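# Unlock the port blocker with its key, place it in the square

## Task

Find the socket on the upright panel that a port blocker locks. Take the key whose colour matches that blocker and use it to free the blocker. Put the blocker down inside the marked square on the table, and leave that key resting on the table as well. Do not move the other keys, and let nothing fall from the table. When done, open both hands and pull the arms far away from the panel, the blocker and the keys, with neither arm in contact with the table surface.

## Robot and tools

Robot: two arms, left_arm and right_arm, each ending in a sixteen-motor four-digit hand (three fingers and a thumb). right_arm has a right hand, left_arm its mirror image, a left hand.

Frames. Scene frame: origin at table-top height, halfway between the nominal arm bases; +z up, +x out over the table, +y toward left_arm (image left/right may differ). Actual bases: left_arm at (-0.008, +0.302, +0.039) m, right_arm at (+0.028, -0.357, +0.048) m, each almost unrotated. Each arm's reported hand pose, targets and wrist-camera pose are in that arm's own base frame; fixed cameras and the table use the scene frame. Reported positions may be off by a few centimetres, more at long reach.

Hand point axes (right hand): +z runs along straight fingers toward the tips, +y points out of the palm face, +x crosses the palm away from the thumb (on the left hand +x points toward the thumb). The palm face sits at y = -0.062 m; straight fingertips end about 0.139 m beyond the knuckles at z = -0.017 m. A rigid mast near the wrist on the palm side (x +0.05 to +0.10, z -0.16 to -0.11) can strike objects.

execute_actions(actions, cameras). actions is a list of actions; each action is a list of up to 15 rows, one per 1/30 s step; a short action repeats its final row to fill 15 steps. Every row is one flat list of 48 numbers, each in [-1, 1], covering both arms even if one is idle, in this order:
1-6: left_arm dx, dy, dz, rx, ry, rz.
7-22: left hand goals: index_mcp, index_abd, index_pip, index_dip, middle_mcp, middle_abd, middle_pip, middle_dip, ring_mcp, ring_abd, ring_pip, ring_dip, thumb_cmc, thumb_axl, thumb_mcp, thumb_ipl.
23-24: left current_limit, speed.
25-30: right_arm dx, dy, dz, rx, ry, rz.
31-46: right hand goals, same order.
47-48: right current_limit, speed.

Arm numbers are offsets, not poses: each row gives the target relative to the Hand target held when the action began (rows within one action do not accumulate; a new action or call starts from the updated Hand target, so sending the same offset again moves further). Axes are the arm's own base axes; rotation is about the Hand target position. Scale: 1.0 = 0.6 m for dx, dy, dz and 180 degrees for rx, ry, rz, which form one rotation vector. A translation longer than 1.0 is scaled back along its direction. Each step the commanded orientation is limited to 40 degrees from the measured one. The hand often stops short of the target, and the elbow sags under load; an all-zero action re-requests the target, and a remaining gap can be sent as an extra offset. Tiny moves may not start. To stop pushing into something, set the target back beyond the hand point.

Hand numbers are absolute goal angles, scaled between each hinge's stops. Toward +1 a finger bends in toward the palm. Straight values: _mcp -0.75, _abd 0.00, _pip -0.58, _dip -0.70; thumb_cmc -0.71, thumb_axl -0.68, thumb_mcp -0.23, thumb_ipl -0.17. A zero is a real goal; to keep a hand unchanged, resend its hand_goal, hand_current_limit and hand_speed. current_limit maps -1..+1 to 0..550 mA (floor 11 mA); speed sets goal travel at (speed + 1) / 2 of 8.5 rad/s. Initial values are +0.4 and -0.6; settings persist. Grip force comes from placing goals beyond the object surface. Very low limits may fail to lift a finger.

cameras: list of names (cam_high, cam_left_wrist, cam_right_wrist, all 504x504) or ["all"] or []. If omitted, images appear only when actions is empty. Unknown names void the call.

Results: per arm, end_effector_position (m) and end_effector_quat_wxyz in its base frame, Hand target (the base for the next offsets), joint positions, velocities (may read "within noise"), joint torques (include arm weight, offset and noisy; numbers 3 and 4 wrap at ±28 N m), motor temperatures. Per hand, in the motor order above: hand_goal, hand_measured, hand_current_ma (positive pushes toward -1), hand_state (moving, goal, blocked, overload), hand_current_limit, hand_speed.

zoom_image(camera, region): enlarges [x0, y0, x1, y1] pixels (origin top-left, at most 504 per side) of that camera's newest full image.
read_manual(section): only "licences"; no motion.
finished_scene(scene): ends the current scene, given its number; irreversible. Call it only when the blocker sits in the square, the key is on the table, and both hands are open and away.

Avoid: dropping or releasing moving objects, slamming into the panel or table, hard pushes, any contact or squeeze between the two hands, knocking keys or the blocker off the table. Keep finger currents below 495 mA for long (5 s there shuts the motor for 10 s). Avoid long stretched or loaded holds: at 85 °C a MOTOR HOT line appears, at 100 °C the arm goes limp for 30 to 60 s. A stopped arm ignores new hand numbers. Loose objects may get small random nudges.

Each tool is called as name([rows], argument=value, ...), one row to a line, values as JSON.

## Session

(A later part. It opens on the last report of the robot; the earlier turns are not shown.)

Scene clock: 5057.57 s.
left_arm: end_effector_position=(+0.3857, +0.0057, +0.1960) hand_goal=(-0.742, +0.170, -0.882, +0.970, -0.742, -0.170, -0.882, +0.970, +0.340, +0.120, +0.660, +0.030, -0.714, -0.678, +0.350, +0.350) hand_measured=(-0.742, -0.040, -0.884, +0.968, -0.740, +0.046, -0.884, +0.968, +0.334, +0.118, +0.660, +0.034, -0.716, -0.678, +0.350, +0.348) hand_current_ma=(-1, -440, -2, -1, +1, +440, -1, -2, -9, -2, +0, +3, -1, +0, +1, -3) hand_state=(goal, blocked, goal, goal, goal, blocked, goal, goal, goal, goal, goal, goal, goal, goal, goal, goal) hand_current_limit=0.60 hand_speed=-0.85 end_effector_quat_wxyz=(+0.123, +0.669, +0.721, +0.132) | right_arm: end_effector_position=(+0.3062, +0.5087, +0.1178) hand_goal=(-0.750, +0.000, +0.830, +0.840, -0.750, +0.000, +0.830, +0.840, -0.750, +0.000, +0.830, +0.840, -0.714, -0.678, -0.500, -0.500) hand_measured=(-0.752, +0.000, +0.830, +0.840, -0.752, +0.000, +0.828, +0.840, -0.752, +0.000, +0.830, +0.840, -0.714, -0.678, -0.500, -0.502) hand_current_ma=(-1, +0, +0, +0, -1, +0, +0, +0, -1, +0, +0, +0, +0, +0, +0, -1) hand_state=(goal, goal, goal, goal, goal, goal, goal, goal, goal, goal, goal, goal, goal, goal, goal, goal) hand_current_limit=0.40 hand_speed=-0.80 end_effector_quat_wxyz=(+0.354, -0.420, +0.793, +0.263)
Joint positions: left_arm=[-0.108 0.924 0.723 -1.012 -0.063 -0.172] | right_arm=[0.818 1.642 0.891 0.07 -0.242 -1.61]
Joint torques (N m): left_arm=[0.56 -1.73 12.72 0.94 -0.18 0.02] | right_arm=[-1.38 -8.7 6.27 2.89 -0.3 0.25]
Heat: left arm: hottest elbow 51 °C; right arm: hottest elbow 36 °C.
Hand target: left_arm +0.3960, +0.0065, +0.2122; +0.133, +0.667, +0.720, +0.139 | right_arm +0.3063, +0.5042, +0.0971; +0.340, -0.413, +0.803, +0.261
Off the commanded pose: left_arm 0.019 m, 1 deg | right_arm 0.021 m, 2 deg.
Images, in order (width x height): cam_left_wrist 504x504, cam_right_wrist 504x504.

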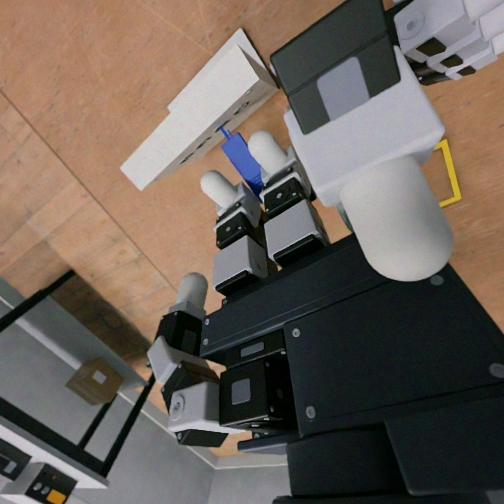

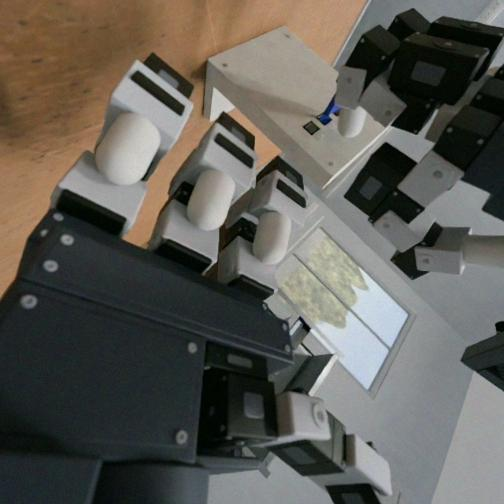

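execute_actions([
  [[0.0019,0,-0.0067,0,0,0,-0.752,0.17,-0.8753,0.97,-0.752,-0.17,-0.8753,0.97,0.34,0.12,0.66,0.03,-0.714,-0.678,0.35,0.35,0.6,-0.85,0,0,0,0,0,0,-0.75,0,0.83,0.84,-0.75,0,0.83,0.84,-0.75,0,0.83,0.84,-0.714,-0.678,-0.5,-0.5,0.4,-0.8]],
], cameras=[])

Scene clock: 5076.83 s.
left_arm: end_effector_position=(+0.3857, +0.0057, +0.1957) hand_goal=(-0.752, +0.170, -0.876, +0.970, -0.752, -0.170, -0.876, +0.970, +0.340, +0.120, +0.660, +0.030, -0.714, -0.678, +0.350, +0.350) hand_measured=(-0.752, -0.040, -0.878, +0.968, -0.750, +0.046, -0.878, +0.968, +0.334, +0.118, +0.660, +0.034, -0.716, -0.678, +0.350, +0.348) hand_current_ma=(+0, -440, -2, -1, +2, +440, -1, -2, -9, -2, +0, +3, -1, +0, +1, -3) hand_state=(goal, blocked, goal, goal, goal, blocked, goal, goal, goal, goal, goal, goal, goal, goal, goal, goal) hand_current_limit=0.60 hand_speed=-0.85 end_effector_quat_wxyz=(+0.123, +0.669, +0.721, +0.132) | right_arm: end_effector_position=(+0.3062, +0.5087, +0.1178) hand_goal=(-0.750, +0.000, +0.830, +0.840, -0.750, +0.000, +0.830, +0.840, -0.750, +0.000, +0.830, +0.840, -0.714, -0.678, -0.500, -0.500) hand_measured=(-0.752, +0.000, +0.830, +0.840, -0.752, +0.000, +0.828, +0.840, -0.752, +0.000, +0.830, +0.840, -0.714, -0.678, -0.500, -0.502) hand_current_ma=(-1, +0, +0, +0, -1, +0, +0, +0, -1, +0, +0, +0, +0, +0, +0, -1) hand_state=(goal, goal, goal, goal, goal, goal, goal, goal, goal, goal, goal, goal, goal, goal, goal, goal) hand_current_limit=0.40 hand_speed=-0.80 end_effector_quat_wxyz=(+0.354, -0.420, +0.793, +0.263)
Joint positions: left_arm=[-0.108 0.925 0.723 -1.012 -0.063 -0.172] | right_arm=[0.818 1.642 0.891 0.07 -0.242 -1.61]
Joint torques (N m): left_arm=[0.56 -1.44 12.21 1.47 -0.18 0.02] | right_arm=[-1.38 -8.82 6.28 2.92 -0.29 0.26]
Heat: left arm: hottest elbow 49 °C; right arm: hottest elbow 36 °C.
Hand target: left_arm +0.3972, +0.0065, +0.2083; +0.133, +0.667, +0.720, +0.139 | right_arm +0.3063, +0.5042, +0.0971; +0.340, -0.413, +0.803, +0.261
Off the commanded pose: left_arm 0.017 m, 1 deg | right_arm 0.021 m, 2 deg.
No camera images: "cameras" was empty.

execute_actions([
  [[0.0004,0,-0.0017,0,0,0,-0.752,0.17,-0.8753,0.97,-0.752,-0.17,-0.8753,0.97,0.34,0.12,0.66,0.03,-0.714,-0.678,0.35,0.35,0.6,-0.85,0,0,0,0,0,0,-0.75,0,0.83,0.84,-0.75,0,0.83,0.84,-0.75,0,0.83,0.84,-0.714,-0.678,-0.5,-0.5,0.4,-0.8]],
], cameras=[])

Scene clock: 5083.57 s.
left_arm: end_effector_position=(+0.3858, +0.0057, +0.1952) hand_goal=(-0.752, +0.170, -0.876, +0.970, -0.752, -0.170, -0.876, +0.970, +0.340, +0.120, +0.660, +0.030, -0.714, -0.678, +0.350, +0.350) hand_measured=(-0.752, -0.040, -0.878, +0.968, -0.750, +0.046, -0.878, +0.968, +0.334, +0.118, +0.660, +0.034, -0.716, -0.678, +0.350, +0.348) hand_current_ma=(+0, -440, -2, -1, +2, +440, -1, -2, -9, -2, +0, +3, -1, +0, +1, -3) hand_state=(goal, blocked, goal, goal, goal, blocked, goal, goal, goal, goal, goal, goal, goal, goal, goal, goal) hand_current_limit=0.60 hand_speed=-0.85 end_effector_quat_wxyz=(+0.123, +0.669, +0.721, +0.131) | right_arm: end_effector_position=(+0.3062, +0.5087, +0.1178) hand_goal=(-0.750, +0.000, +0.830, +0.840, -0.750, +0.000, +0.830, +0.840, -0.750, +0.000, +0.830, +0.840, -0.714, -0.678, -0.500, -0.500) hand_measured=(-0.752, +0.000, +0.830, +0.840, -0.752, +0.000, +0.828, +0.840, -0.752, +0.000, +0.830, +0.840, -0.714, -0.678, -0.500, -0.502) hand_current_ma=(-1, +0, +0, +0, -1, +0, +0, +0, -1, +0, +0, +0, +0, +0, +0, -1) hand_state=(goal, goal, goal, goal, goal, goal, goal, goal, goal, goal, goal, goal, goal, goal, goal, goal) hand_current_limit=0.40 hand_speed=-0.80 end_effector_quat_wxyz=(+0.354, -0.420, +0.793, +0.263)
Joint positions: left_arm=[-0.108 0.927 0.723 -1.012 -0.063 -0.172] | right_arm=[0.818 1.642 0.891 0.07 -0.242 -1.61]
Joint torques (N m): left_arm=[0.62 -1.32 12.03 1.59 -0.18 0.02] | right_arm=[-1.44 -8.76 6.26 2.89 -0.31 0.26]
Heat: left arm: hottest elbow 48 °C; right arm: hottest elbow 36 °C.
Hand target: left_arm +0.3974, +0.0065, +0.2072; +0.133, +0.667, +0.720, +0.139 | right_arm +0.3063, +0.5042, +0.0971; +0.340, -0.413, +0.803, +0.261
Off the commanded pose: left_arm 0.017 m, 2 deg | right_arm 0.021 m, 2 deg.
No camera images: "cameras" was empty.

execute_actions([
  [[0,0,0,0,0,0,-0.7545,0.17,-0.867,0.97,-0.7545,-0.17,-0.867,0.97,0.34,0.12,0.66,0.03,-0.714,-0.678,0.35,0.35,0.6,-0.85,0,0,0,0,0,0,-0.75,0,0.83,0.84,-0.75,0,0.83,0.84,-0.75,0,0.83,0.84,-0.714,-0.678,-0.5,-0.5,0.4,-0.8]],
], cameras=["cam_left_wrist","cam_right_wrist"])

zoom_image(camera="cam_right_wrist", region=[313, 107, 335, 129])

zoom_image(camera="cam_left_wrist", region=[209, 117, 231, 139])

Scene clock: 5098.00 s.
left_arm: end_effector_position=(+0.3858, +0.0057, +0.1952) hand_goal=(-0.754, +0.170, -0.868, +0.970, -0.754, -0.170, -0.868, +0.970, +0.340, +0.120, +0.660, +0.030, -0.714, -0.678, +0.350, +0.350) hand_measured=(-0.754, -0.040, -0.870, +0.968, -0.752, +0.046, -0.870, +0.968, +0.334, +0.118, +0.660, +0.034, -0.716, -0.678, +0.350, +0.348) hand_current_ma=(+0, -440, -2, -1, +2, +440, -1, -2, -9, -2, +0, +3, -1, +0, +1, -3) hand_state=(goal, blocked, goal, goal, goal, blocked, goal, goal, goal, goal, goal, goal, goal, goal, goal, goal) hand_current_limit=0.60 hand_speed=-0.85 end_effector_quat_wxyz=(+0.123, +0.669, +0.721, +0.131) | right_arm: end_effector_position=(+0.3062, +0.5087, +0.1178) hand_goal=(-0.750, +0.000, +0.830, +0.840, -0.750, +0.000, +0.830, +0.840, -0.750, +0.000, +0.830, +0.840, -0.714, -0.678, -0.500, -0.500) hand_measured=(-0.752, +0.000, +0.830, +0.840, -0.752, +0.000, +0.828, +0.840, -0.752, +0.000, +0.830, +0.840, -0.714, -0.678, -0.500, -0.502) hand_current_ma=(-1, +0, +0, +0, -1, +0, +0, +0, -1, +0, +0, +0, +0, +0, +0, -1) hand_state=(goal, goal, goal, goal, goal, goal, goal, goal, goal, goal, goal, goal, goal, goal, goal, goal) hand_current_limit=0.40 hand_speed=-0.80 end_effector_quat_wxyz=(+0.354, -0.420, +0.793, +0.263)
Joint positions: left_arm=[-0.108 0.927 0.723 -1.012 -0.063 -0.172] | right_arm=[0.818 1.642 0.891 0.07 -0.242 -1.61]
Joint torques (N m): left_arm=[0.62 -1.38 12.04 1.59 -0.18 0.03] | right_arm=[-1.44 -8.64 6.3 2.91 -0.3 0.25]
Heat: left arm: hottest elbow 47 °C; right arm: hottest elbow 36 °C.
Hand target: left_arm +0.3974, +0.0065, +0.2072; +0.133, +0.667, +0.720, +0.139 | right_arm +0.3063, +0.5042, +0.0971; +0.340, -0.413, +0.803, +0.261
Off the commanded pose: left_arm 0.017 m, 2 deg | right_arm 0.021 m, 2 deg.
Images, in order (width x height): cam_left_wrist 504x504, cam_right_wrist 504x504.

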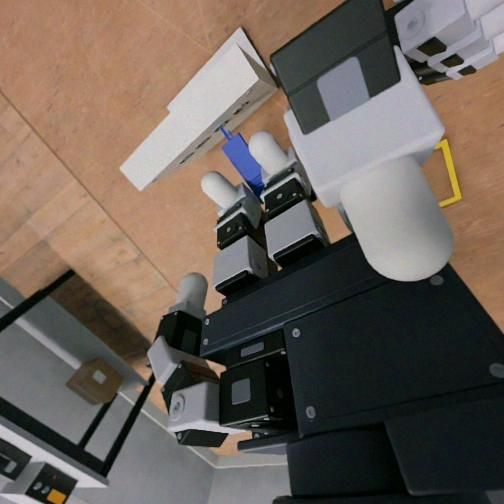

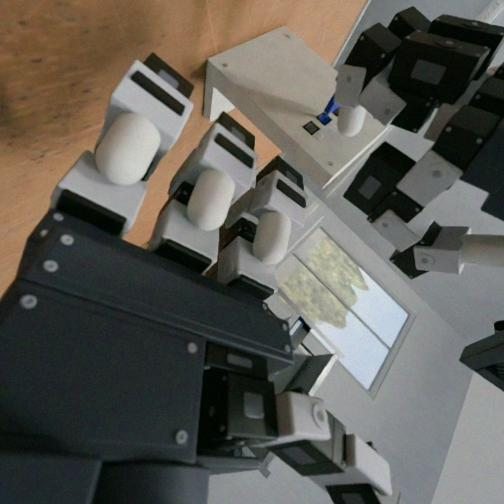

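Scaled by 22.909 from the camera's 504x504 image, which has a finer 720x720 frame.

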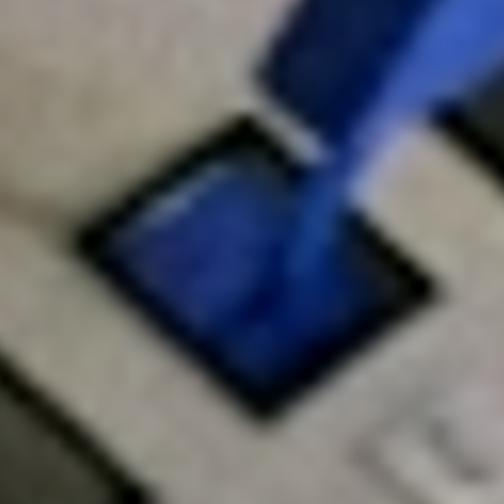

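Scaled by 22.909 from the camera's 504x504 image, which has a finer 720x720 frame.

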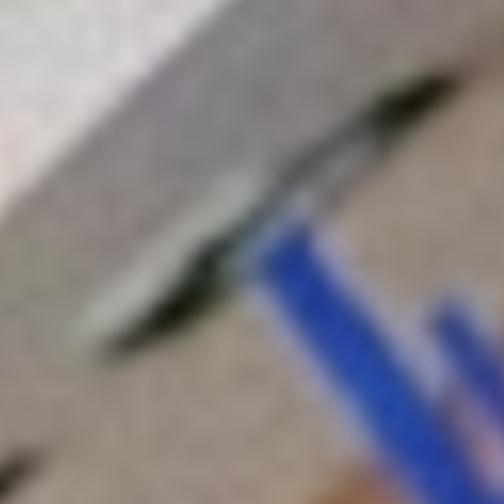

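execute_actions([
  [[0,0,0,0.0015,0,0,-0.7545,0.17,-0.867,0.97,-0.7545,-0.17,-0.867,0.97,0.34,0.12,0.66,0.03,-0.714,-0.678,0.35,0.35,0.6,-0.85,0,0,0,0,0,0,-0.75,0,0.83,0.84,-0.75,0,0.83,0.84,-0.75,0,0.83,0.84,-0.714,-0.678,-0.5,-0.5,0.4,-0.8]],
  [[0,0,0,0,0,0,-0.7134,0.17,-0.9196,0.97,-0.7134,-0.17,-0.9196,0.97,0.34,0.12,0.66,0.03,-0.714,-0.678,0.35,0.35,0.6,-0.85,0,0,0,0,0,0,-0.75,0,0.83,0.84,-0.75,0,0.83,0.84,-0.75,0,0.83,0.84,-0.714,-0.678,-0.5,-0.5,0.4,-0.8]],
  [[0,0,0,0,0,0,-0.6894,0.17,-0.9086,0.97,-0.6894,-0.17,-0.9086,0.97,0.34,0.12,0.66,0.03,-0.714,-0.678,0.35,0.35,0.6,-0.85,0,0,0,0,0,0,-0.75,0,0.83,0.84,-0.75,0,0.83,0.84,-0.75,0,0.83,0.84,-0.714,-0.678,-0.5,-0.5,0.4,-0.8]],
], cameras=["cam_left_wrist","cam_right_wrist"])

zoom_image(camera="cam_right_wrist", region=[313, 107, 335, 129])

zoom_image(camera="cam_left_wrist", region=[209, 117, 231, 139])

Scene clock: 5117.67 s.
left_arm: end_effector_position=(+0.3859, +0.0060, +0.1950) hand_goal=(-0.690, +0.170, -0.908, +0.970, -0.690, -0.170, -0.908, +0.970, +0.340, +0.120, +0.660, +0.030, -0.714, -0.678, +0.350, +0.350) hand_measured=(-0.718, -0.040, -0.914, +0.968, -0.716, +0.046, -0.914, +0.968, +0.334, +0.118, +0.660, +0.034, -0.716, -0.678, +0.350, +0.348) hand_current_ma=(-65, -440, -8, -1, -58, +440, -6, -2, -9, -2, +0, +3, -1, +0, +1, -3) hand_state=(blocked, blocked, goal, goal, blocked, blocked, goal, goal, goal, goal, goal, goal, goal, goal, goal, goal) hand_current_limit=0.60 hand_speed=-0.85 end_effector_quat_wxyz=(+0.122, +0.669, +0.721, +0.131) | right_arm: end_effector_position=(+0.3062, +0.5087, +0.1178) hand_goal=(-0.750, +0.000, +0.830, +0.840, -0.750, +0.000, +0.830, +0.840, -0.750, +0.000, +0.830, +0.840, -0.714, -0.678, -0.500, -0.500) hand_measured=(-0.752, +0.000, +0.830, +0.840, -0.752, +0.000, +0.828, +0.840, -0.752, +0.000, +0.830, +0.840, -0.714, -0.678, -0.500, -0.502) hand_current_ma=(-1, +0, +0, +0, -1, +0, +0, +0, -1, +0, +0, +0, +0, +0, +0, -1) hand_state=(goal, goal, goal, goal, goal, goal, goal, goal, goal, goal, goal, goal, goal, goal, goal, goal) hand_current_limit=0.40 hand_speed=-0.80 end_effector_quat_wxyz=(+0.354, -0.420, +0.793, +0.263)
Joint positions: left_arm=[-0.108 0.927 0.723 -1.012 -0.065 -0.172] | right_arm=[0.818 1.642 0.891 0.07 -0.242 -1.61]
Joint torques (N m): left_arm=[0.44 -1.44 12.03 1.57 -0.32 0.01] | right_arm=[-1.44 -8.76 6.31 2.91 -0.3 0.25]
Motor temperatures (°C): left_arm=[23 26 46 24 25 25] | right_arm=[23 29 36 25 26 25]
Heat: left arm: hottest elbow 46 °C; right arm: hottest elbow 36 °C.
Hand target: left_arm +0.3974, +0.0065, +0.2072; +0.131, +0.667, +0.720, +0.141 | right_arm +0.3063, +0.5042, +0.0971; +0.340, -0.413, +0.803, +0.261
Off the commanded pose: left_arm 0.017 m, 2 deg | right_arm 0.021 m, 2 deg.
Images, in order (width x height): cam_left_wrist 504x504, cam_right_wrist 504x504.

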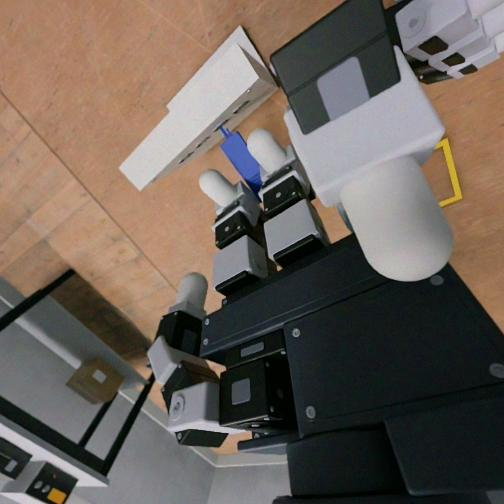

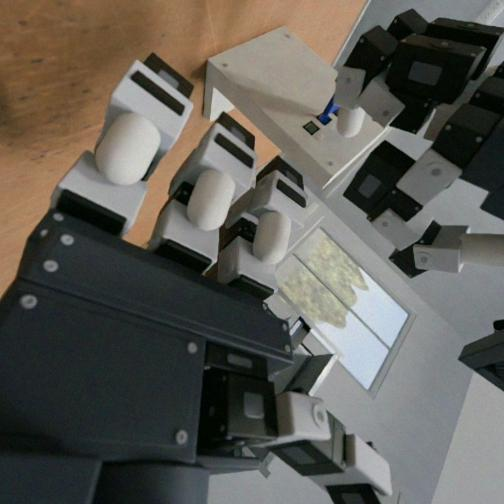

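Scaled by 22.909 from the camera's 504x504 image, which has a finer 720x720 frame.

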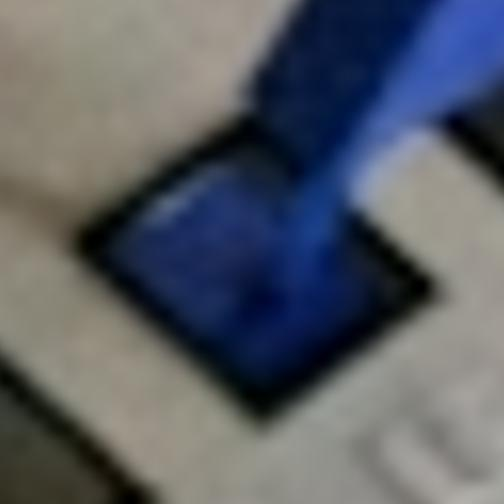

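Scaled by 22.909 from the camera's 504x504 image, which has a finer 720x720 frame.

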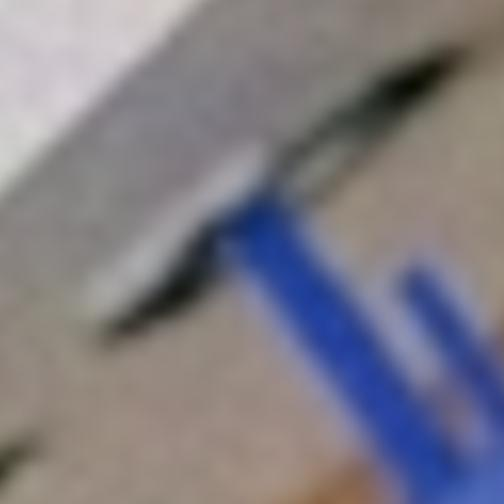

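zoom_image(camera="cam_right_wrist", region=[319, 113, 331, 125])

Scaled by 42.000 from the camera's 504x504 image, which has a finer 720x720 frame.

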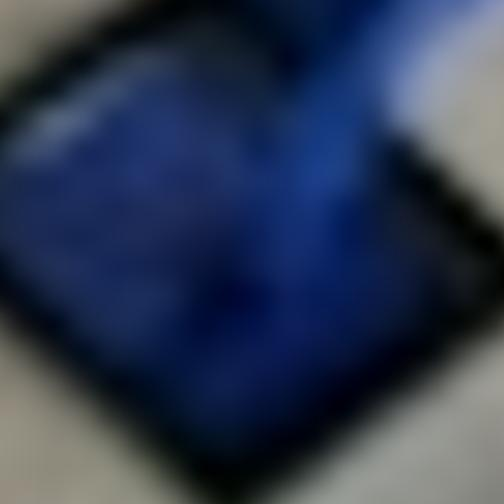

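execute_actions([
  [[0,0,0,0,0,0,-0.7545,0.17,-0.871,0.97,-0.7545,-0.17,-0.871,0.97,0.34,0.12,0.66,0.03,-0.714,-0.678,0.35,0.35,0.6,-0.85,0,0,0,0,0,0,-0.75,0,0.83,0.84,-0.75,0,0.83,0.84,-0.75,0,0.83,0.84,-0.714,-0.678,-0.5,-0.5,0.4,-0.8]],
  [[0,0,0,-0.004,0,0,-0.7545,0.17,-0.871,0.97,-0.7545,-0.17,-0.871,0.97,0.34,0.12,0.66,0.03,-0.714,-0.678,0.35,0.35,0.6,-0.85,0,0,0,0,0,0,-0.75,0,0.83,0.84,-0.75,0,0.83,0.84,-0.75,0,0.83,0.84,-0.714,-0.678,-0.5,-0.5,0.4,-0.8]],
], cameras=["cam_left_wrist","cam_right_wrist"])

zoom_image(camera="cam_right_wrist", region=[313, 107, 335, 129])

zoom_image(camera="cam_left_wrist", region=[209, 117, 231, 139])

Scene clock: 5174.37 s.
left_arm: end_effector_position=(+0.3859, +0.0051, +0.1944) hand_goal=(-0.754, +0.170, -0.872, +0.970, -0.754, -0.170, -0.872, +0.970, +0.340, +0.120, +0.660, +0.030, -0.714, -0.678, +0.350, +0.350) hand_measured=(-0.754, -0.040, -0.874, +0.968, -0.752, +0.046, -0.874, +0.968, +0.334, +0.118, +0.660, +0.034, -0.716, -0.678, +0.350, +0.348) hand_current_ma=(-1, -440, -2, -1, +1, +440, -1, -2, -9, -2, +0, +3, -1, +0, +1, -3) hand_state=(goal, blocked, goal, goal, goal, blocked, goal, goal, goal, goal, goal, goal, goal, goal, goal, goal) hand_current_limit=0.60 hand_speed=-0.85 end_effector_quat_wxyz=(+0.124, +0.669, +0.721, +0.128) | right_arm: end_effector_position=(+0.3062, +0.5087, +0.1178) hand_goal=(-0.750, +0.000, +0.830, +0.840, -0.750, +0.000, +0.830, +0.840, -0.750, +0.000, +0.830, +0.840, -0.714, -0.678, -0.500, -0.500) hand_measured=(-0.752, +0.000, +0.830, +0.840, -0.752, +0.000, +0.828, +0.840, -0.752, +0.000, +0.830, +0.840, -0.714, -0.678, -0.500, -0.502) hand_current_ma=(-1, +0, +0, +0, -1, +0, +0, +0, -1, +0, +0, +0, +0, +0, +0, -1) hand_state=(goal, goal, goal, goal, goal, goal, goal, goal, goal, goal, goal, goal, goal, goal, goal, goal) hand_current_limit=0.40 hand_speed=-0.80 end_effector_quat_wxyz=(+0.354, -0.420, +0.793, +0.263)
Joint positions: left_arm=[-0.107 0.928 0.723 -1.012 -0.056 -0.172] | right_arm=[0.818 1.642 0.891 0.07 -0.242 -1.61]
Joint torques (N m): left_arm=[0.85 -1.55 12.07 1.58 -0.11 0.03] | right_arm=[-1.55 -8.76 6.31 2.93 -0.3 0.26]
Heat: left arm: hottest elbow 45 °C; right arm: hottest elbow 35 °C.
Hand target: left_arm +0.3974, +0.0066, +0.2072; +0.135, +0.666, +0.721, +0.136 | right_arm +0.3063, +0.5042, +0.0971; +0.340, -0.413, +0.803, +0.261
Off the commanded pose: left_arm 0.017 m, 2 deg | right_arm 0.021 m, 2 deg.
Images, in order (width x height): cam_left_wrist 504x504, cam_right_wrist 504x504.

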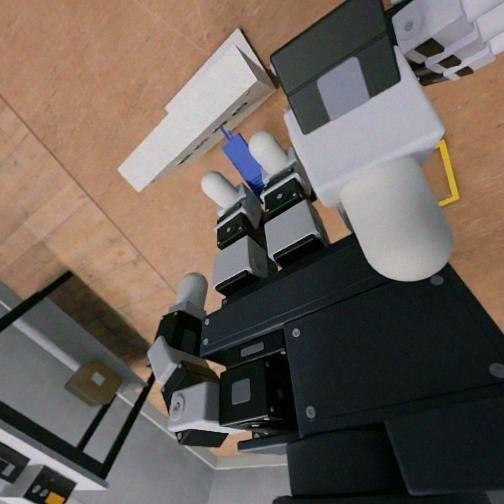

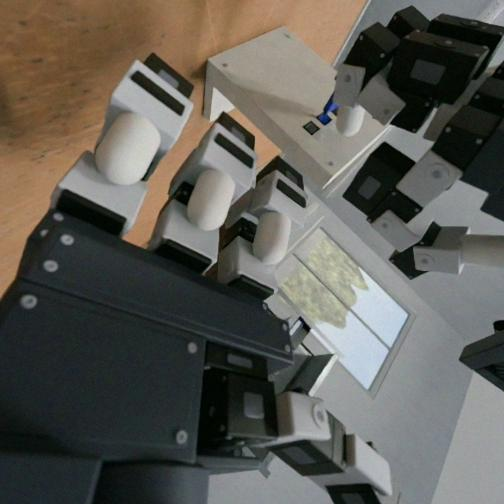

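Scaled by 22.909 from the camera's 504x504 image, which has a finer 720x720 frame.

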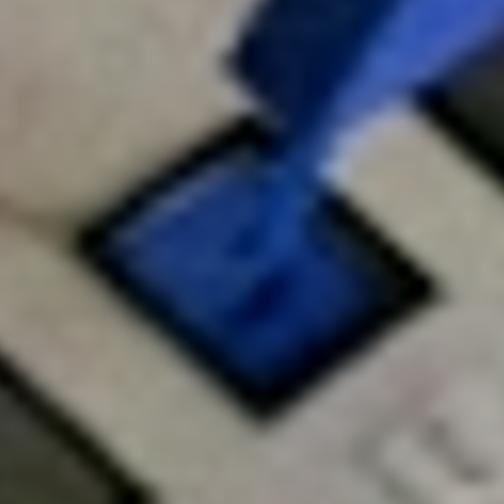

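Scaled by 22.909 from the camera's 504x504 image, which has a finer 720x720 frame.

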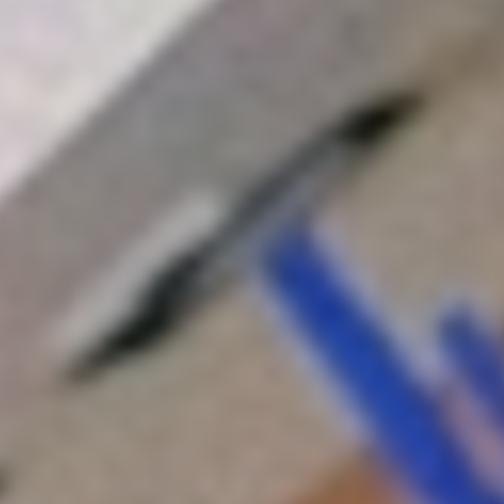

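execute_actions([
  [[0,0,0,0.0025,0,0,-0.7545,0.17,-0.871,0.97,-0.7545,-0.17,-0.871,0.97,0.34,0.12,0.66,0.03,-0.714,-0.678,0.35,0.35,0.6,-0.85,0,0,0,0,0,0,-0.75,0,0.83,0.84,-0.75,0,0.83,0.84,-0.75,0,0.83,0.84,-0.714,-0.678,-0.5,-0.5,0.4,-0.8]],
], cameras=["cam_left_wrist","cam_right_wrist"])

zoom_image(camera="cam_right_wrist", region=[313, 107, 335, 129])

zoom_image(camera="cam_left_wrist", region=[209, 117, 231, 139])

Scene clock: 5203.87 s.
left_arm: end_effector_position=(+0.3859, +0.0057, +0.1946) hand_goal=(-0.754, +0.170, -0.872, +0.970, -0.754, -0.170, -0.872, +0.970, +0.340, +0.120, +0.660, +0.030, -0.714, -0.678, +0.350, +0.350) hand_measured=(-0.754, -0.040, -0.874, +0.968, -0.752, +0.046, -0.874, +0.968, +0.334, +0.118, +0.660, +0.034, -0.716, -0.678, +0.350, +0.348) hand_current_ma=(-1, -440, -2, -1, +1, +440, -1, -2, -9, -2, +0, +3, -1, +0, +1, -3) hand_state=(goal, blocked, goal, goal, goal, blocked, goal, goal, goal, goal, goal, goal, goal, goal, goal, goal) hand_current_limit=0.60 hand_speed=-0.85 end_effector_quat_wxyz=(+0.123, +0.669, +0.722, +0.130) | right_arm: end_effector_position=(+0.3062, +0.5087, +0.1178) hand_goal=(-0.750, +0.000, +0.830, +0.840, -0.750, +0.000, +0.830, +0.840, -0.750, +0.000, +0.830, +0.840, -0.714, -0.678, -0.500, -0.500) hand_measured=(-0.752, +0.000, +0.830, +0.840, -0.752, +0.000, +0.828, +0.840, -0.752, +0.000, +0.830, +0.840, -0.714, -0.678, -0.500, -0.502) hand_current_ma=(-1, +0, +0, +0, -1, +0, +0, +0, -1, +0, +0, +0, +0, +0, +0, -1) hand_state=(goal, goal, goal, goal, goal, goal, goal, goal, goal, goal, goal, goal, goal, goal, goal, goal) hand_current_limit=0.40 hand_speed=-0.80 end_effector_quat_wxyz=(+0.354, -0.420, +0.793, +0.263)
Joint positions: left_arm=[-0.107 0.928 0.723 -1.012 -0.06 -0.172] | right_arm=[0.818 1.642 0.891 0.07 -0.242 -1.61]
Joint torques (N m): left_arm=[0.5 -1.44 12.04 1.58 -0.32 0.02] | right_arm=[-1.38 -8.7 6.28 2.91 -0.3 0.26]
Heat: left arm: hottest elbow 45 °C; right arm: hottest elbow 35 °C.
Hand target: left_arm +0.3974, +0.0066, +0.2072; +0.133, +0.667, +0.720, +0.139 | right_arm +0.3063, +0.5042, +0.0971; +0.340, -0.413, +0.803, +0.261
Off the commanded pose: left_arm 0.017 m, 2 deg | right_arm 0.021 m, 2 deg.
Images, in order (width x height): cam_left_wrist 504x504, cam_right_wrist 504x504.

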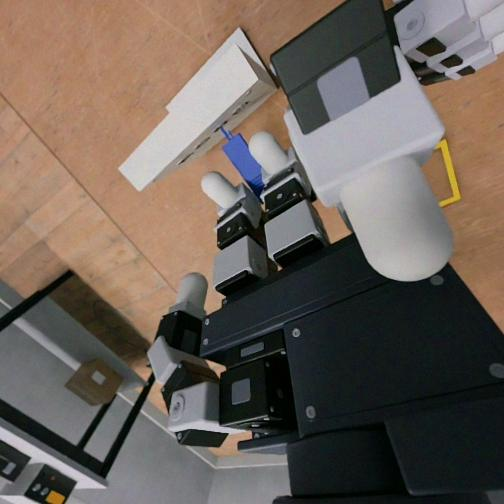

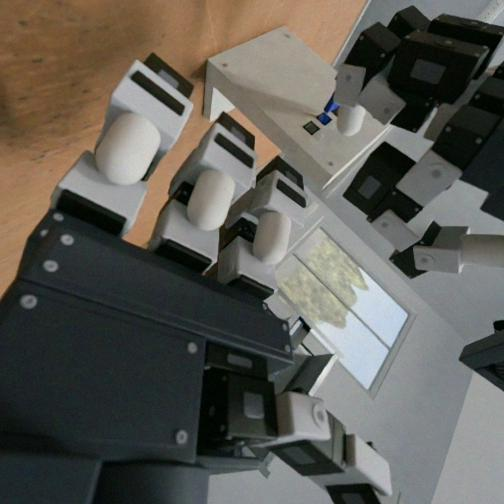

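Scaled by 22.909 from the camera's 504x504 image, which has a finer 720x720 frame.

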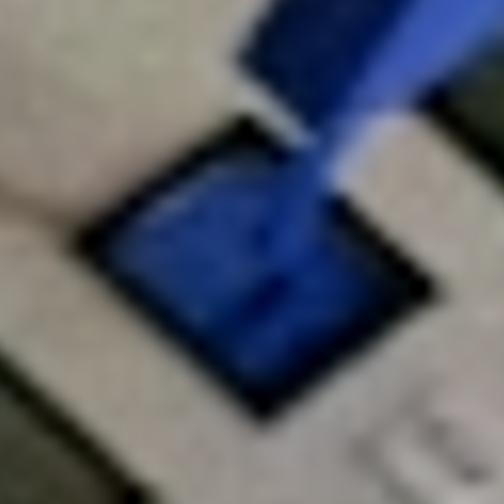

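Scaled by 22.909 from the camera's 504x504 image, which has a finer 720x720 frame.

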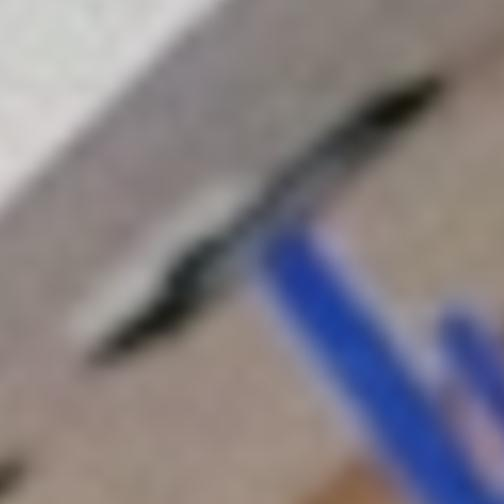

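execute_actions([
  [[0,0,0,0.002,0,0,-0.7545,0.17,-0.871,0.97,-0.7545,-0.17,-0.871,0.97,0.34,0.12,0.66,0.03,-0.714,-0.678,0.35,0.35,0.6,-0.85,0,0,0,0,0,0,-0.75,0,0.83,0.84,-0.75,0,0.83,0.84,-0.75,0,0.83,0.84,-0.714,-0.678,-0.5,-0.5,0.4,-0.8]],
], cameras=["cam_left_wrist","cam_right_wrist"])

zoom_image(camera="cam_right_wrist", region=[313, 107, 335, 129])

zoom_image(camera="cam_left_wrist", region=[209, 117, 231, 139])

Scene clock: 5226.03 s.
left_arm: end_effector_position=(+0.3859, +0.0069, +0.1949) hand_goal=(-0.754, +0.170, -0.872, +0.970, -0.754, -0.170, -0.872, +0.970, +0.340, +0.120, +0.660, +0.030, -0.714, -0.678, +0.350, +0.350) hand_measured=(-0.754, -0.040, -0.874, +0.968, -0.752, +0.046, -0.874, +0.968, +0.334, +0.118, +0.660, +0.034, -0.716, -0.678, +0.350, +0.348) hand_current_ma=(-1, -440, -2, -1, +1, +440, -1, -2, -9, -2, +0, +3, -1, +0, +1, -3) hand_state=(goal, blocked, goal, goal, goal, blocked, goal, goal, goal, goal, goal, goal, goal, goal, goal, goal) hand_current_limit=0.60 hand_speed=-0.85 end_effector_quat_wxyz=(+0.121, +0.668, +0.722, +0.132) | right_arm: end_effector_position=(+0.3062, +0.5087, +0.1178) hand_goal=(-0.750, +0.000, +0.830, +0.840, -0.750, +0.000, +0.830, +0.840, -0.750, +0.000, +0.830, +0.840, -0.714, -0.678, -0.500, -0.500) hand_measured=(-0.752, +0.000, +0.830, +0.840, -0.752, +0.000, +0.828, +0.840, -0.752, +0.000, +0.830, +0.840, -0.714, -0.678, -0.500, -0.502) hand_current_ma=(-1, +0, +0, +0, -1, +0, +0, +0, -1, +0, +0, +0, +0, +0, +0, -1) hand_state=(goal, goal, goal, goal, goal, goal, goal, goal, goal, goal, goal, goal, goal, goal, goal, goal) hand_current_limit=0.40 hand_speed=-0.80 end_effector_quat_wxyz=(+0.354, -0.420, +0.793, +0.263)
Joint positions: left_arm=[-0.107 0.928 0.723 -1.012 -0.066 -0.172] | right_arm=[0.818 1.642 0.891 0.07 -0.242 -1.61]
Joint torques (N m): left_arm=[0.15 -1.49 12.04 1.58 -0.33 0.02] | right_arm=[-1.49 -8.76 6.27 2.92 -0.3 0.26]
Heat: left arm: hottest elbow 45 °C; right arm: hottest elbow 35 °C.
Hand target: left_arm +0.3974, +0.0066, +0.2072; +0.131, +0.667, +0.720, +0.142 | right_arm +0.3063, +0.5042, +0.0971; +0.340, -0.413, +0.803, +0.261
Off the commanded pose: left_arm 0.017 m, 2 deg | right_arm 0.021 m, 2 deg.
Images, in order (width x height): cam_left_wrist 504x504, cam_right_wrist 504x504.

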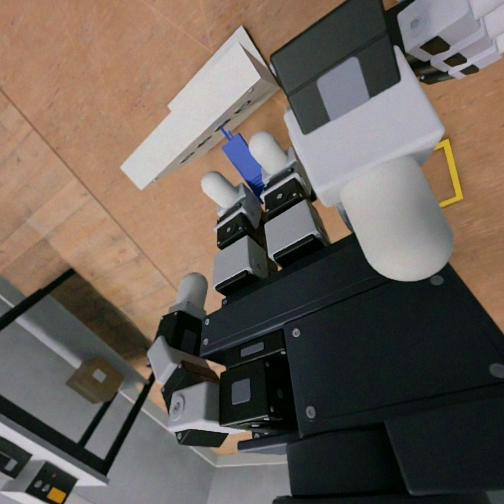

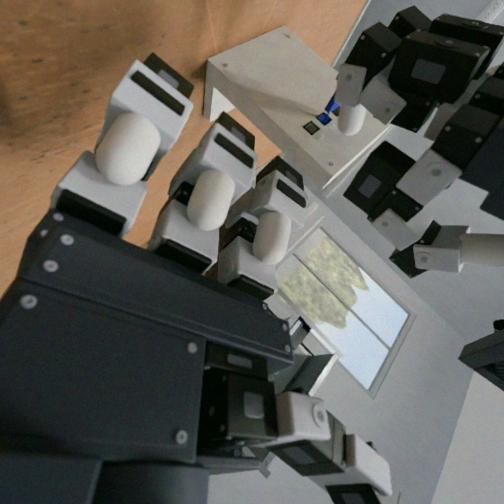

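Scaled by 22.909 from the camera's 504x504 image, which has a finer 720x720 frame.

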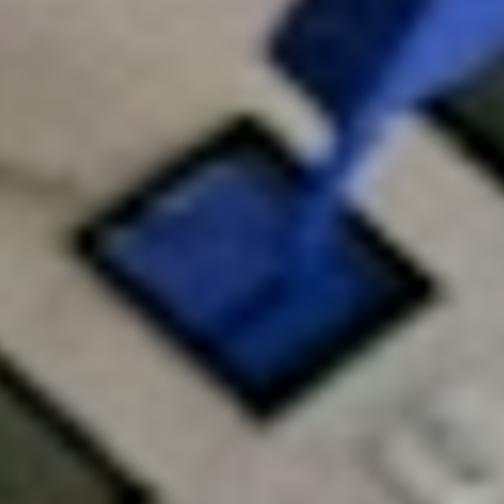

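Scaled by 22.909 from the camera's 504x504 image, which has a finer 720x720 frame.

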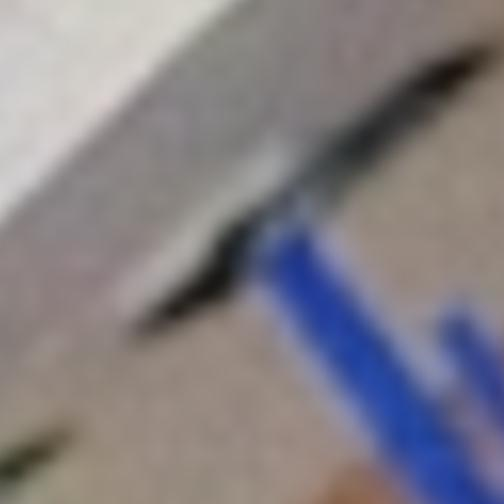

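execute_actions([
  [[0,0,0,-0.0024,0,0,-0.7545,0.17,-0.871,0.97,-0.7545,-0.17,-0.871,0.97,0.34,0.12,0.66,0.03,-0.714,-0.678,0.35,0.35,0.6,-0.85,0,0,0,0,0,0,-0.75,0,0.83,0.84,-0.75,0,0.83,0.84,-0.75,0,0.83,0.84,-0.714,-0.678,-0.5,-0.5,0.4,-0.8]],
], cameras=[])

Scene clock: 5238.60 s.
left_arm: end_effector_position=(+0.3859, +0.0063, +0.1948) hand_goal=(-0.754, +0.170, -0.872, +0.970, -0.754, -0.170, -0.872, +0.970, +0.340, +0.120, +0.660, +0.030, -0.714, -0.678, +0.350, +0.350) hand_measured=(-0.754, -0.040, -0.874, +0.968, -0.752, +0.046, -0.874, +0.968, +0.334, +0.118, +0.660, +0.034, -0.716, -0.678, +0.350, +0.348) hand_current_ma=(-1, -440, -2, -1, +1, +440, -1, -2, -9, -2, +0, +3, -1, +0, +1, -3) hand_state=(goal, blocked, goal, goal, goal, blocked, goal, goal, goal, goal, goal, goal, goal, goal, goal, goal) hand_current_limit=0.60 hand_speed=-0.85 end_effector_quat_wxyz=(+0.122, +0.669, +0.722, +0.131) | right_arm: end_effector_position=(+0.3062, +0.5087, +0.1178) hand_goal=(-0.750, +0.000, +0.830, +0.840, -0.750, +0.000, +0.830, +0.840, -0.750, +0.000, +0.830, +0.840, -0.714, -0.678, -0.500, -0.500) hand_measured=(-0.752, +0.000, +0.830, +0.840, -0.752, +0.000, +0.828, +0.840, -0.752, +0.000, +0.830, +0.840, -0.714, -0.678, -0.500, -0.502) hand_current_ma=(-1, +0, +0, +0, -1, +0, +0, +0, -1, +0, +0, +0, +0, +0, +0, -1) hand_state=(goal, goal, goal, goal, goal, goal, goal, goal, goal, goal, goal, goal, goal, goal, goal, goal) hand_current_limit=0.40 hand_speed=-0.80 end_effector_quat_wxyz=(+0.354, -0.420, +0.793, +0.263)
Joint positions: left_arm=[-0.107 0.928 0.723 -1.012 -0.063 -0.172] | right_arm=[0.818 1.642 0.891 0.07 -0.242 -1.61]
Joint torques (N m): left_arm=[0.56 -1.49 12.04 1.59 -0.11 0.02] | right_arm=[-1.38 -8.82 6.28 2.91 -0.3 0.26]
Heat: left arm: hottest elbow 45 °C; right arm: hottest elbow 35 °C.
Hand target: left_arm +0.3974, +0.0066, +0.2072; +0.133, +0.667, +0.720, +0.139 | right_arm +0.3063, +0.5042, +0.0971; +0.340, -0.413, +0.803, +0.261
Off the commanded pose: left_arm 0.017 m, 2 deg | right_arm 0.021 m, 2 deg.
No camera images: "cameras" was empty.

execute_actions([
  [[0,0,0,0,0,0,-0.7155,0.17,-0.9167,0.97,-0.7155,-0.17,-0.9167,0.97,0.34,0.12,0.66,0.03,-0.714,-0.678,0.35,0.35,0.6,-0.85,0,0,0,0,0,0,-0.75,0,0.83,0.84,-0.75,0,0.83,0.84,-0.75,0,0.83,0.84,-0.714,-0.678,-0.5,-0.5,0.4,-0.8]],
  [[0,0,0,0,0,0,-0.6955,0.17,-0.9073,0.97,-0.6955,-0.17,-0.9073,0.97,0.34,0.12,0.66,0.03,-0.714,-0.678,0.35,0.35,0.6,-0.85,0,0,0,0,0,0,-0.75,0,0.83,0.84,-0.75,0,0.83,0.84,-0.75,0,0.83,0.84,-0.714,-0.678,-0.5,-0.5,0.4,-0.8]],
], cameras=["cam_left_wrist","cam_right_wrist"])

zoom_image(camera="cam_right_wrist", region=[313, 107, 335, 129])

zoom_image(camera="cam_left_wrist", region=[209, 117, 231, 139])

Scene clock: 5254.27 s.
left_arm: end_effector_position=(+0.3859, +0.0062, +0.1947) hand_goal=(-0.696, +0.170, -0.908, +0.970, -0.696, -0.170, -0.908, +0.970, +0.340, +0.120, +0.660, +0.030, -0.714, -0.678, +0.350, +0.350) hand_measured=(-0.720, -0.040, -0.912, +0.968, -0.718, +0.046, -0.910, +0.968, +0.334, +0.118, +0.660, +0.034, -0.716, -0.678, +0.350, +0.348) hand_current_ma=(-52, -440, -4, -1, -45, +440, -1, -2, -9, -2, +0, +3, -1, +0, +1, -3) hand_state=(blocked, blocked, goal, goal, blocked, blocked, goal, goal, goal, goal, goal, goal, goal, goal, goal, goal) hand_current_limit=0.60 hand_speed=-0.85 end_effector_quat_wxyz=(+0.122, +0.669, +0.722, +0.131) | right_arm: end_effector_position=(+0.3062, +0.5087, +0.1178) hand_goal=(-0.750, +0.000, +0.830, +0.840, -0.750, +0.000, +0.830, +0.840, -0.750, +0.000, +0.830, +0.840, -0.714, -0.678, -0.500, -0.500) hand_measured=(-0.752, +0.000, +0.830, +0.840, -0.752, +0.000, +0.828, +0.840, -0.752, +0.000, +0.830, +0.840, -0.714, -0.678, -0.500, -0.502) hand_current_ma=(-1, +0, +0, +0, -1, +0, +0, +0, -1, +0, +0, +0, +0, +0, +0, -1) hand_state=(goal, goal, goal, goal, goal, goal, goal, goal, goal, goal, goal, goal, goal, goal, goal, goal) hand_current_limit=0.40 hand_speed=-0.80 end_effector_quat_wxyz=(+0.354, -0.420, +0.793, +0.263)
Joint positions: left_arm=[-0.107 0.928 0.723 -1.012 -0.062 -0.172] | right_arm=[0.818 1.642 0.891 0.07 -0.242 -1.61]
Joint torques (N m): left_arm=[0.56 -1.49 12.04 1.58 -0.14 0.02] | right_arm=[-1.38 -8.82 6.3 2.92 -0.3 0.26]
Heat: left arm: hottest elbow 44 °C; right arm: hottest elbow 35 °C.
Hand target: left_arm +0.3974, +0.0066, +0.2072; +0.133, +0.667, +0.720, +0.139 | right_arm +0.3063, +0.5042, +0.0971; +0.340, -0.413, +0.803, +0.261
Off the commanded pose: left_arm 0.017 m, 2 deg | right_arm 0.021 m, 2 deg.
Images, in order (width x height): cam_left_wrist 504x504, cam_right_wrist 504x504.

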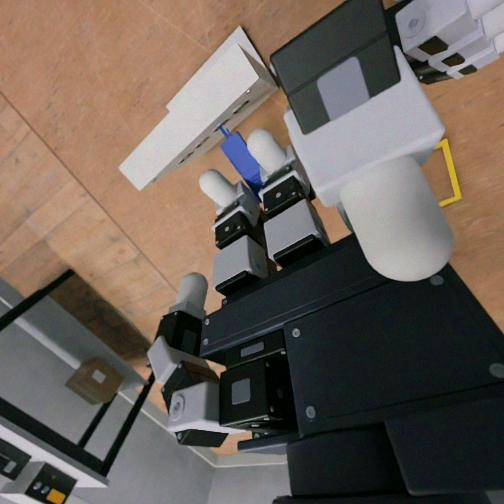

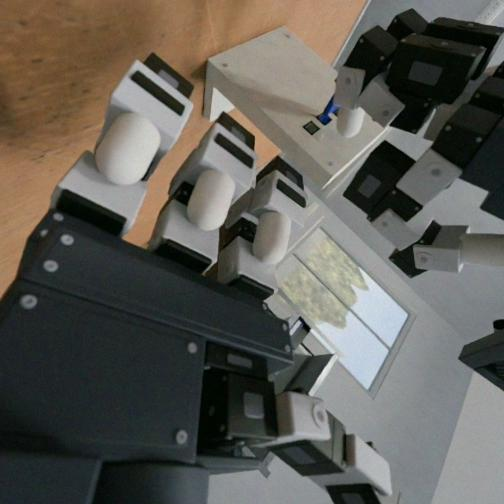

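Scaled by 22.909 from the camera's 504x504 image, which has a finer 720x720 frame.

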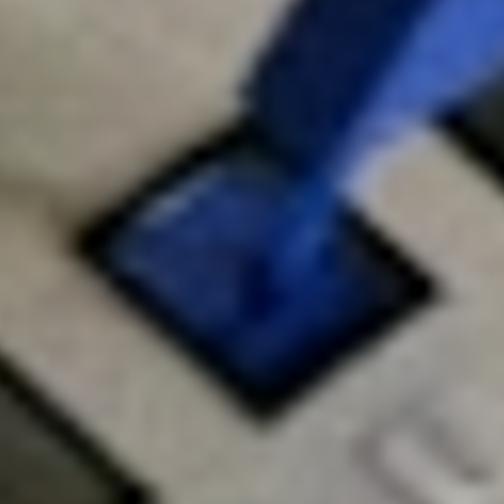

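Scaled by 22.909 from the camera's 504x504 image, which has a finer 720x720 frame.

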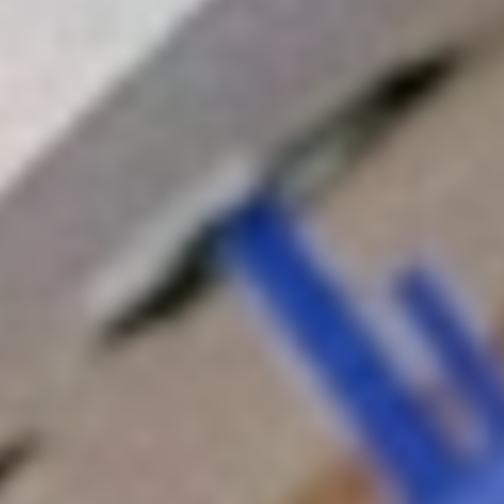

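execute_actions([
  [[0,0,0,0,0,0,-0.7545,0.17,-0.871,0.97,-0.7545,-0.17,-0.871,0.97,0.34,0.12,0.66,0.03,-0.714,-0.678,0.35,0.35,0.6,-0.85,0,0,0,0,0,0,-0.75,0,0.83,0.84,-0.75,0,0.83,0.84,-0.75,0,0.83,0.84,-0.714,-0.678,-0.5,-0.5,0.4,-0.8]],
  [[0,0,0,-0.001,0,0,-0.7545,0.17,-0.871,0.97,-0.7545,-0.17,-0.871,0.97,0.34,0.12,0.66,0.03,-0.714,-0.678,0.35,0.35,0.6,-0.85,0,0,0,0,0,0,-0.75,0,0.83,0.84,-0.75,0,0.83,0.84,-0.75,0,0.83,0.84,-0.714,-0.678,-0.5,-0.5,0.4,-0.8]],
], cameras=["cam_left_wrist","cam_right_wrist"])

zoom_image(camera="cam_right_wrist", region=[313, 107, 335, 129])

zoom_image(camera="cam_left_wrist", region=[209, 117, 231, 139])

Scene clock: 5289.80 s.
left_arm: end_effector_position=(+0.3859, +0.0057, +0.1946) hand_goal=(-0.754, +0.170, -0.872, +0.970, -0.754, -0.170, -0.872, +0.970, +0.340, +0.120, +0.660, +0.030, -0.714, -0.678, +0.350, +0.350) hand_measured=(-0.754, -0.040, -0.874, +0.968, -0.752, +0.046, -0.874, +0.968, +0.334, +0.118, +0.660, +0.034, -0.716, -0.678, +0.350, +0.348) hand_current_ma=(+0, -440, -2, -1, +1, +440, -1, -2, -9, -2, +0, +3, -1, +0, +1, -3) hand_state=(goal, blocked, goal, goal, goal, blocked, goal, goal, goal, goal, goal, goal, goal, goal, goal, goal) hand_current_limit=0.60 hand_speed=-0.85 end_effector_quat_wxyz=(+0.123, +0.669, +0.722, +0.130) | right_arm: end_effector_position=(+0.3062, +0.5087, +0.1178) hand_goal=(-0.750, +0.000, +0.830, +0.840, -0.750, +0.000, +0.830, +0.840, -0.750, +0.000, +0.830, +0.840, -0.714, -0.678, -0.500, -0.500) hand_measured=(-0.752, +0.000, +0.830, +0.840, -0.752, +0.000, +0.828, +0.840, -0.752, +0.000, +0.830, +0.840, -0.714, -0.678, -0.500, -0.502) hand_current_ma=(-1, +0, +0, +0, -1, +0, +0, +0, -1, +0, +0, +0, +0, +0, +0, -1) hand_state=(goal, goal, goal, goal, goal, goal, goal, goal, goal, goal, goal, goal, goal, goal, goal, goal) hand_current_limit=0.40 hand_speed=-0.80 end_effector_quat_wxyz=(+0.354, -0.420, +0.793, +0.263)
Joint positions: left_arm=[-0.107 0.928 0.723 -1.012 -0.06 -0.172] | right_arm=[0.818 1.642 0.891 0.07 -0.242 -1.61]
Joint torques (N m): left_arm=[0.62 -1.49 12.04 1.58 -0.11 0.02] | right_arm=[-1.32 -8.7 6.26 2.95 -0.3 0.25]
Heat: left arm: hottest elbow 44 °C; right arm: hottest elbow 35 °C.
Hand target: left_arm +0.3974, +0.0066, +0.2072; +0.134, +0.666, +0.720, +0.138 | right_arm +0.3063, +0.5042, +0.0971; +0.340, -0.413, +0.803, +0.261
Off the commanded pose: left_arm 0.017 m, 2 deg | right_arm 0.021 m, 2 deg.
Images, in order (width x height): cam_left_wrist 504x504, cam_right_wrist 504x504.

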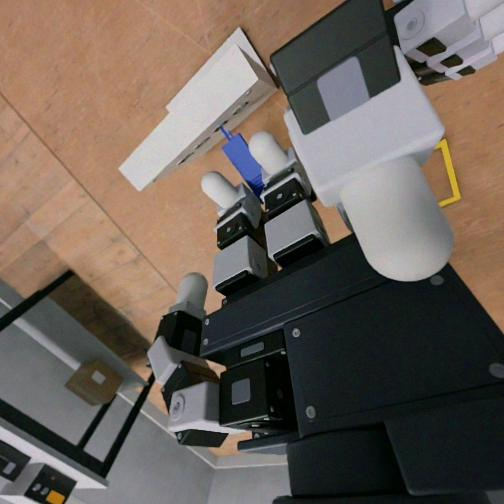

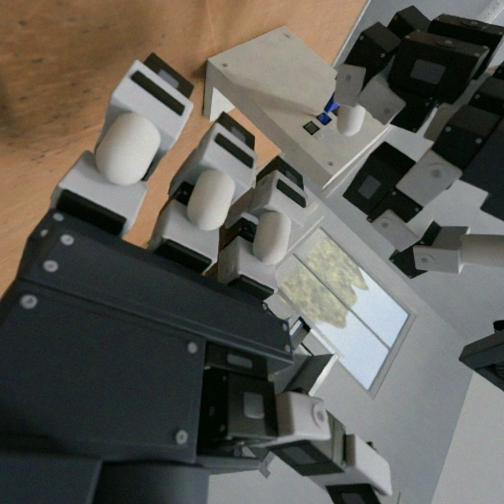

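Scaled by 22.909 from the camera's 504x504 image, which has a finer 720x720 frame.

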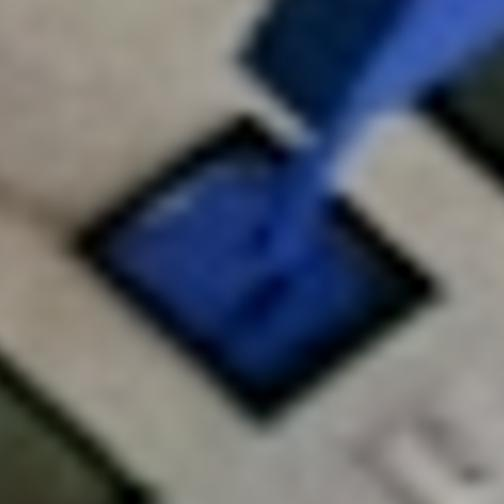

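Scaled by 22.909 from the camera's 504x504 image, which has a finer 720x720 frame.

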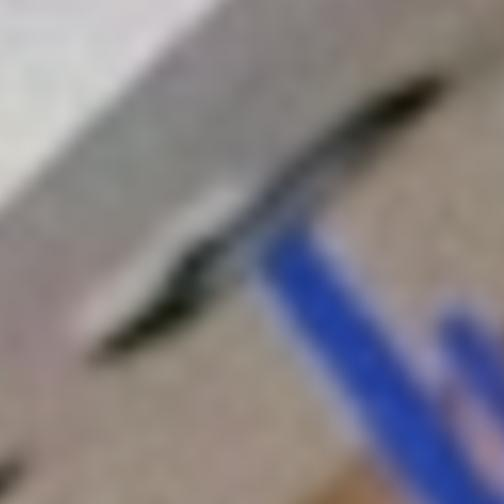

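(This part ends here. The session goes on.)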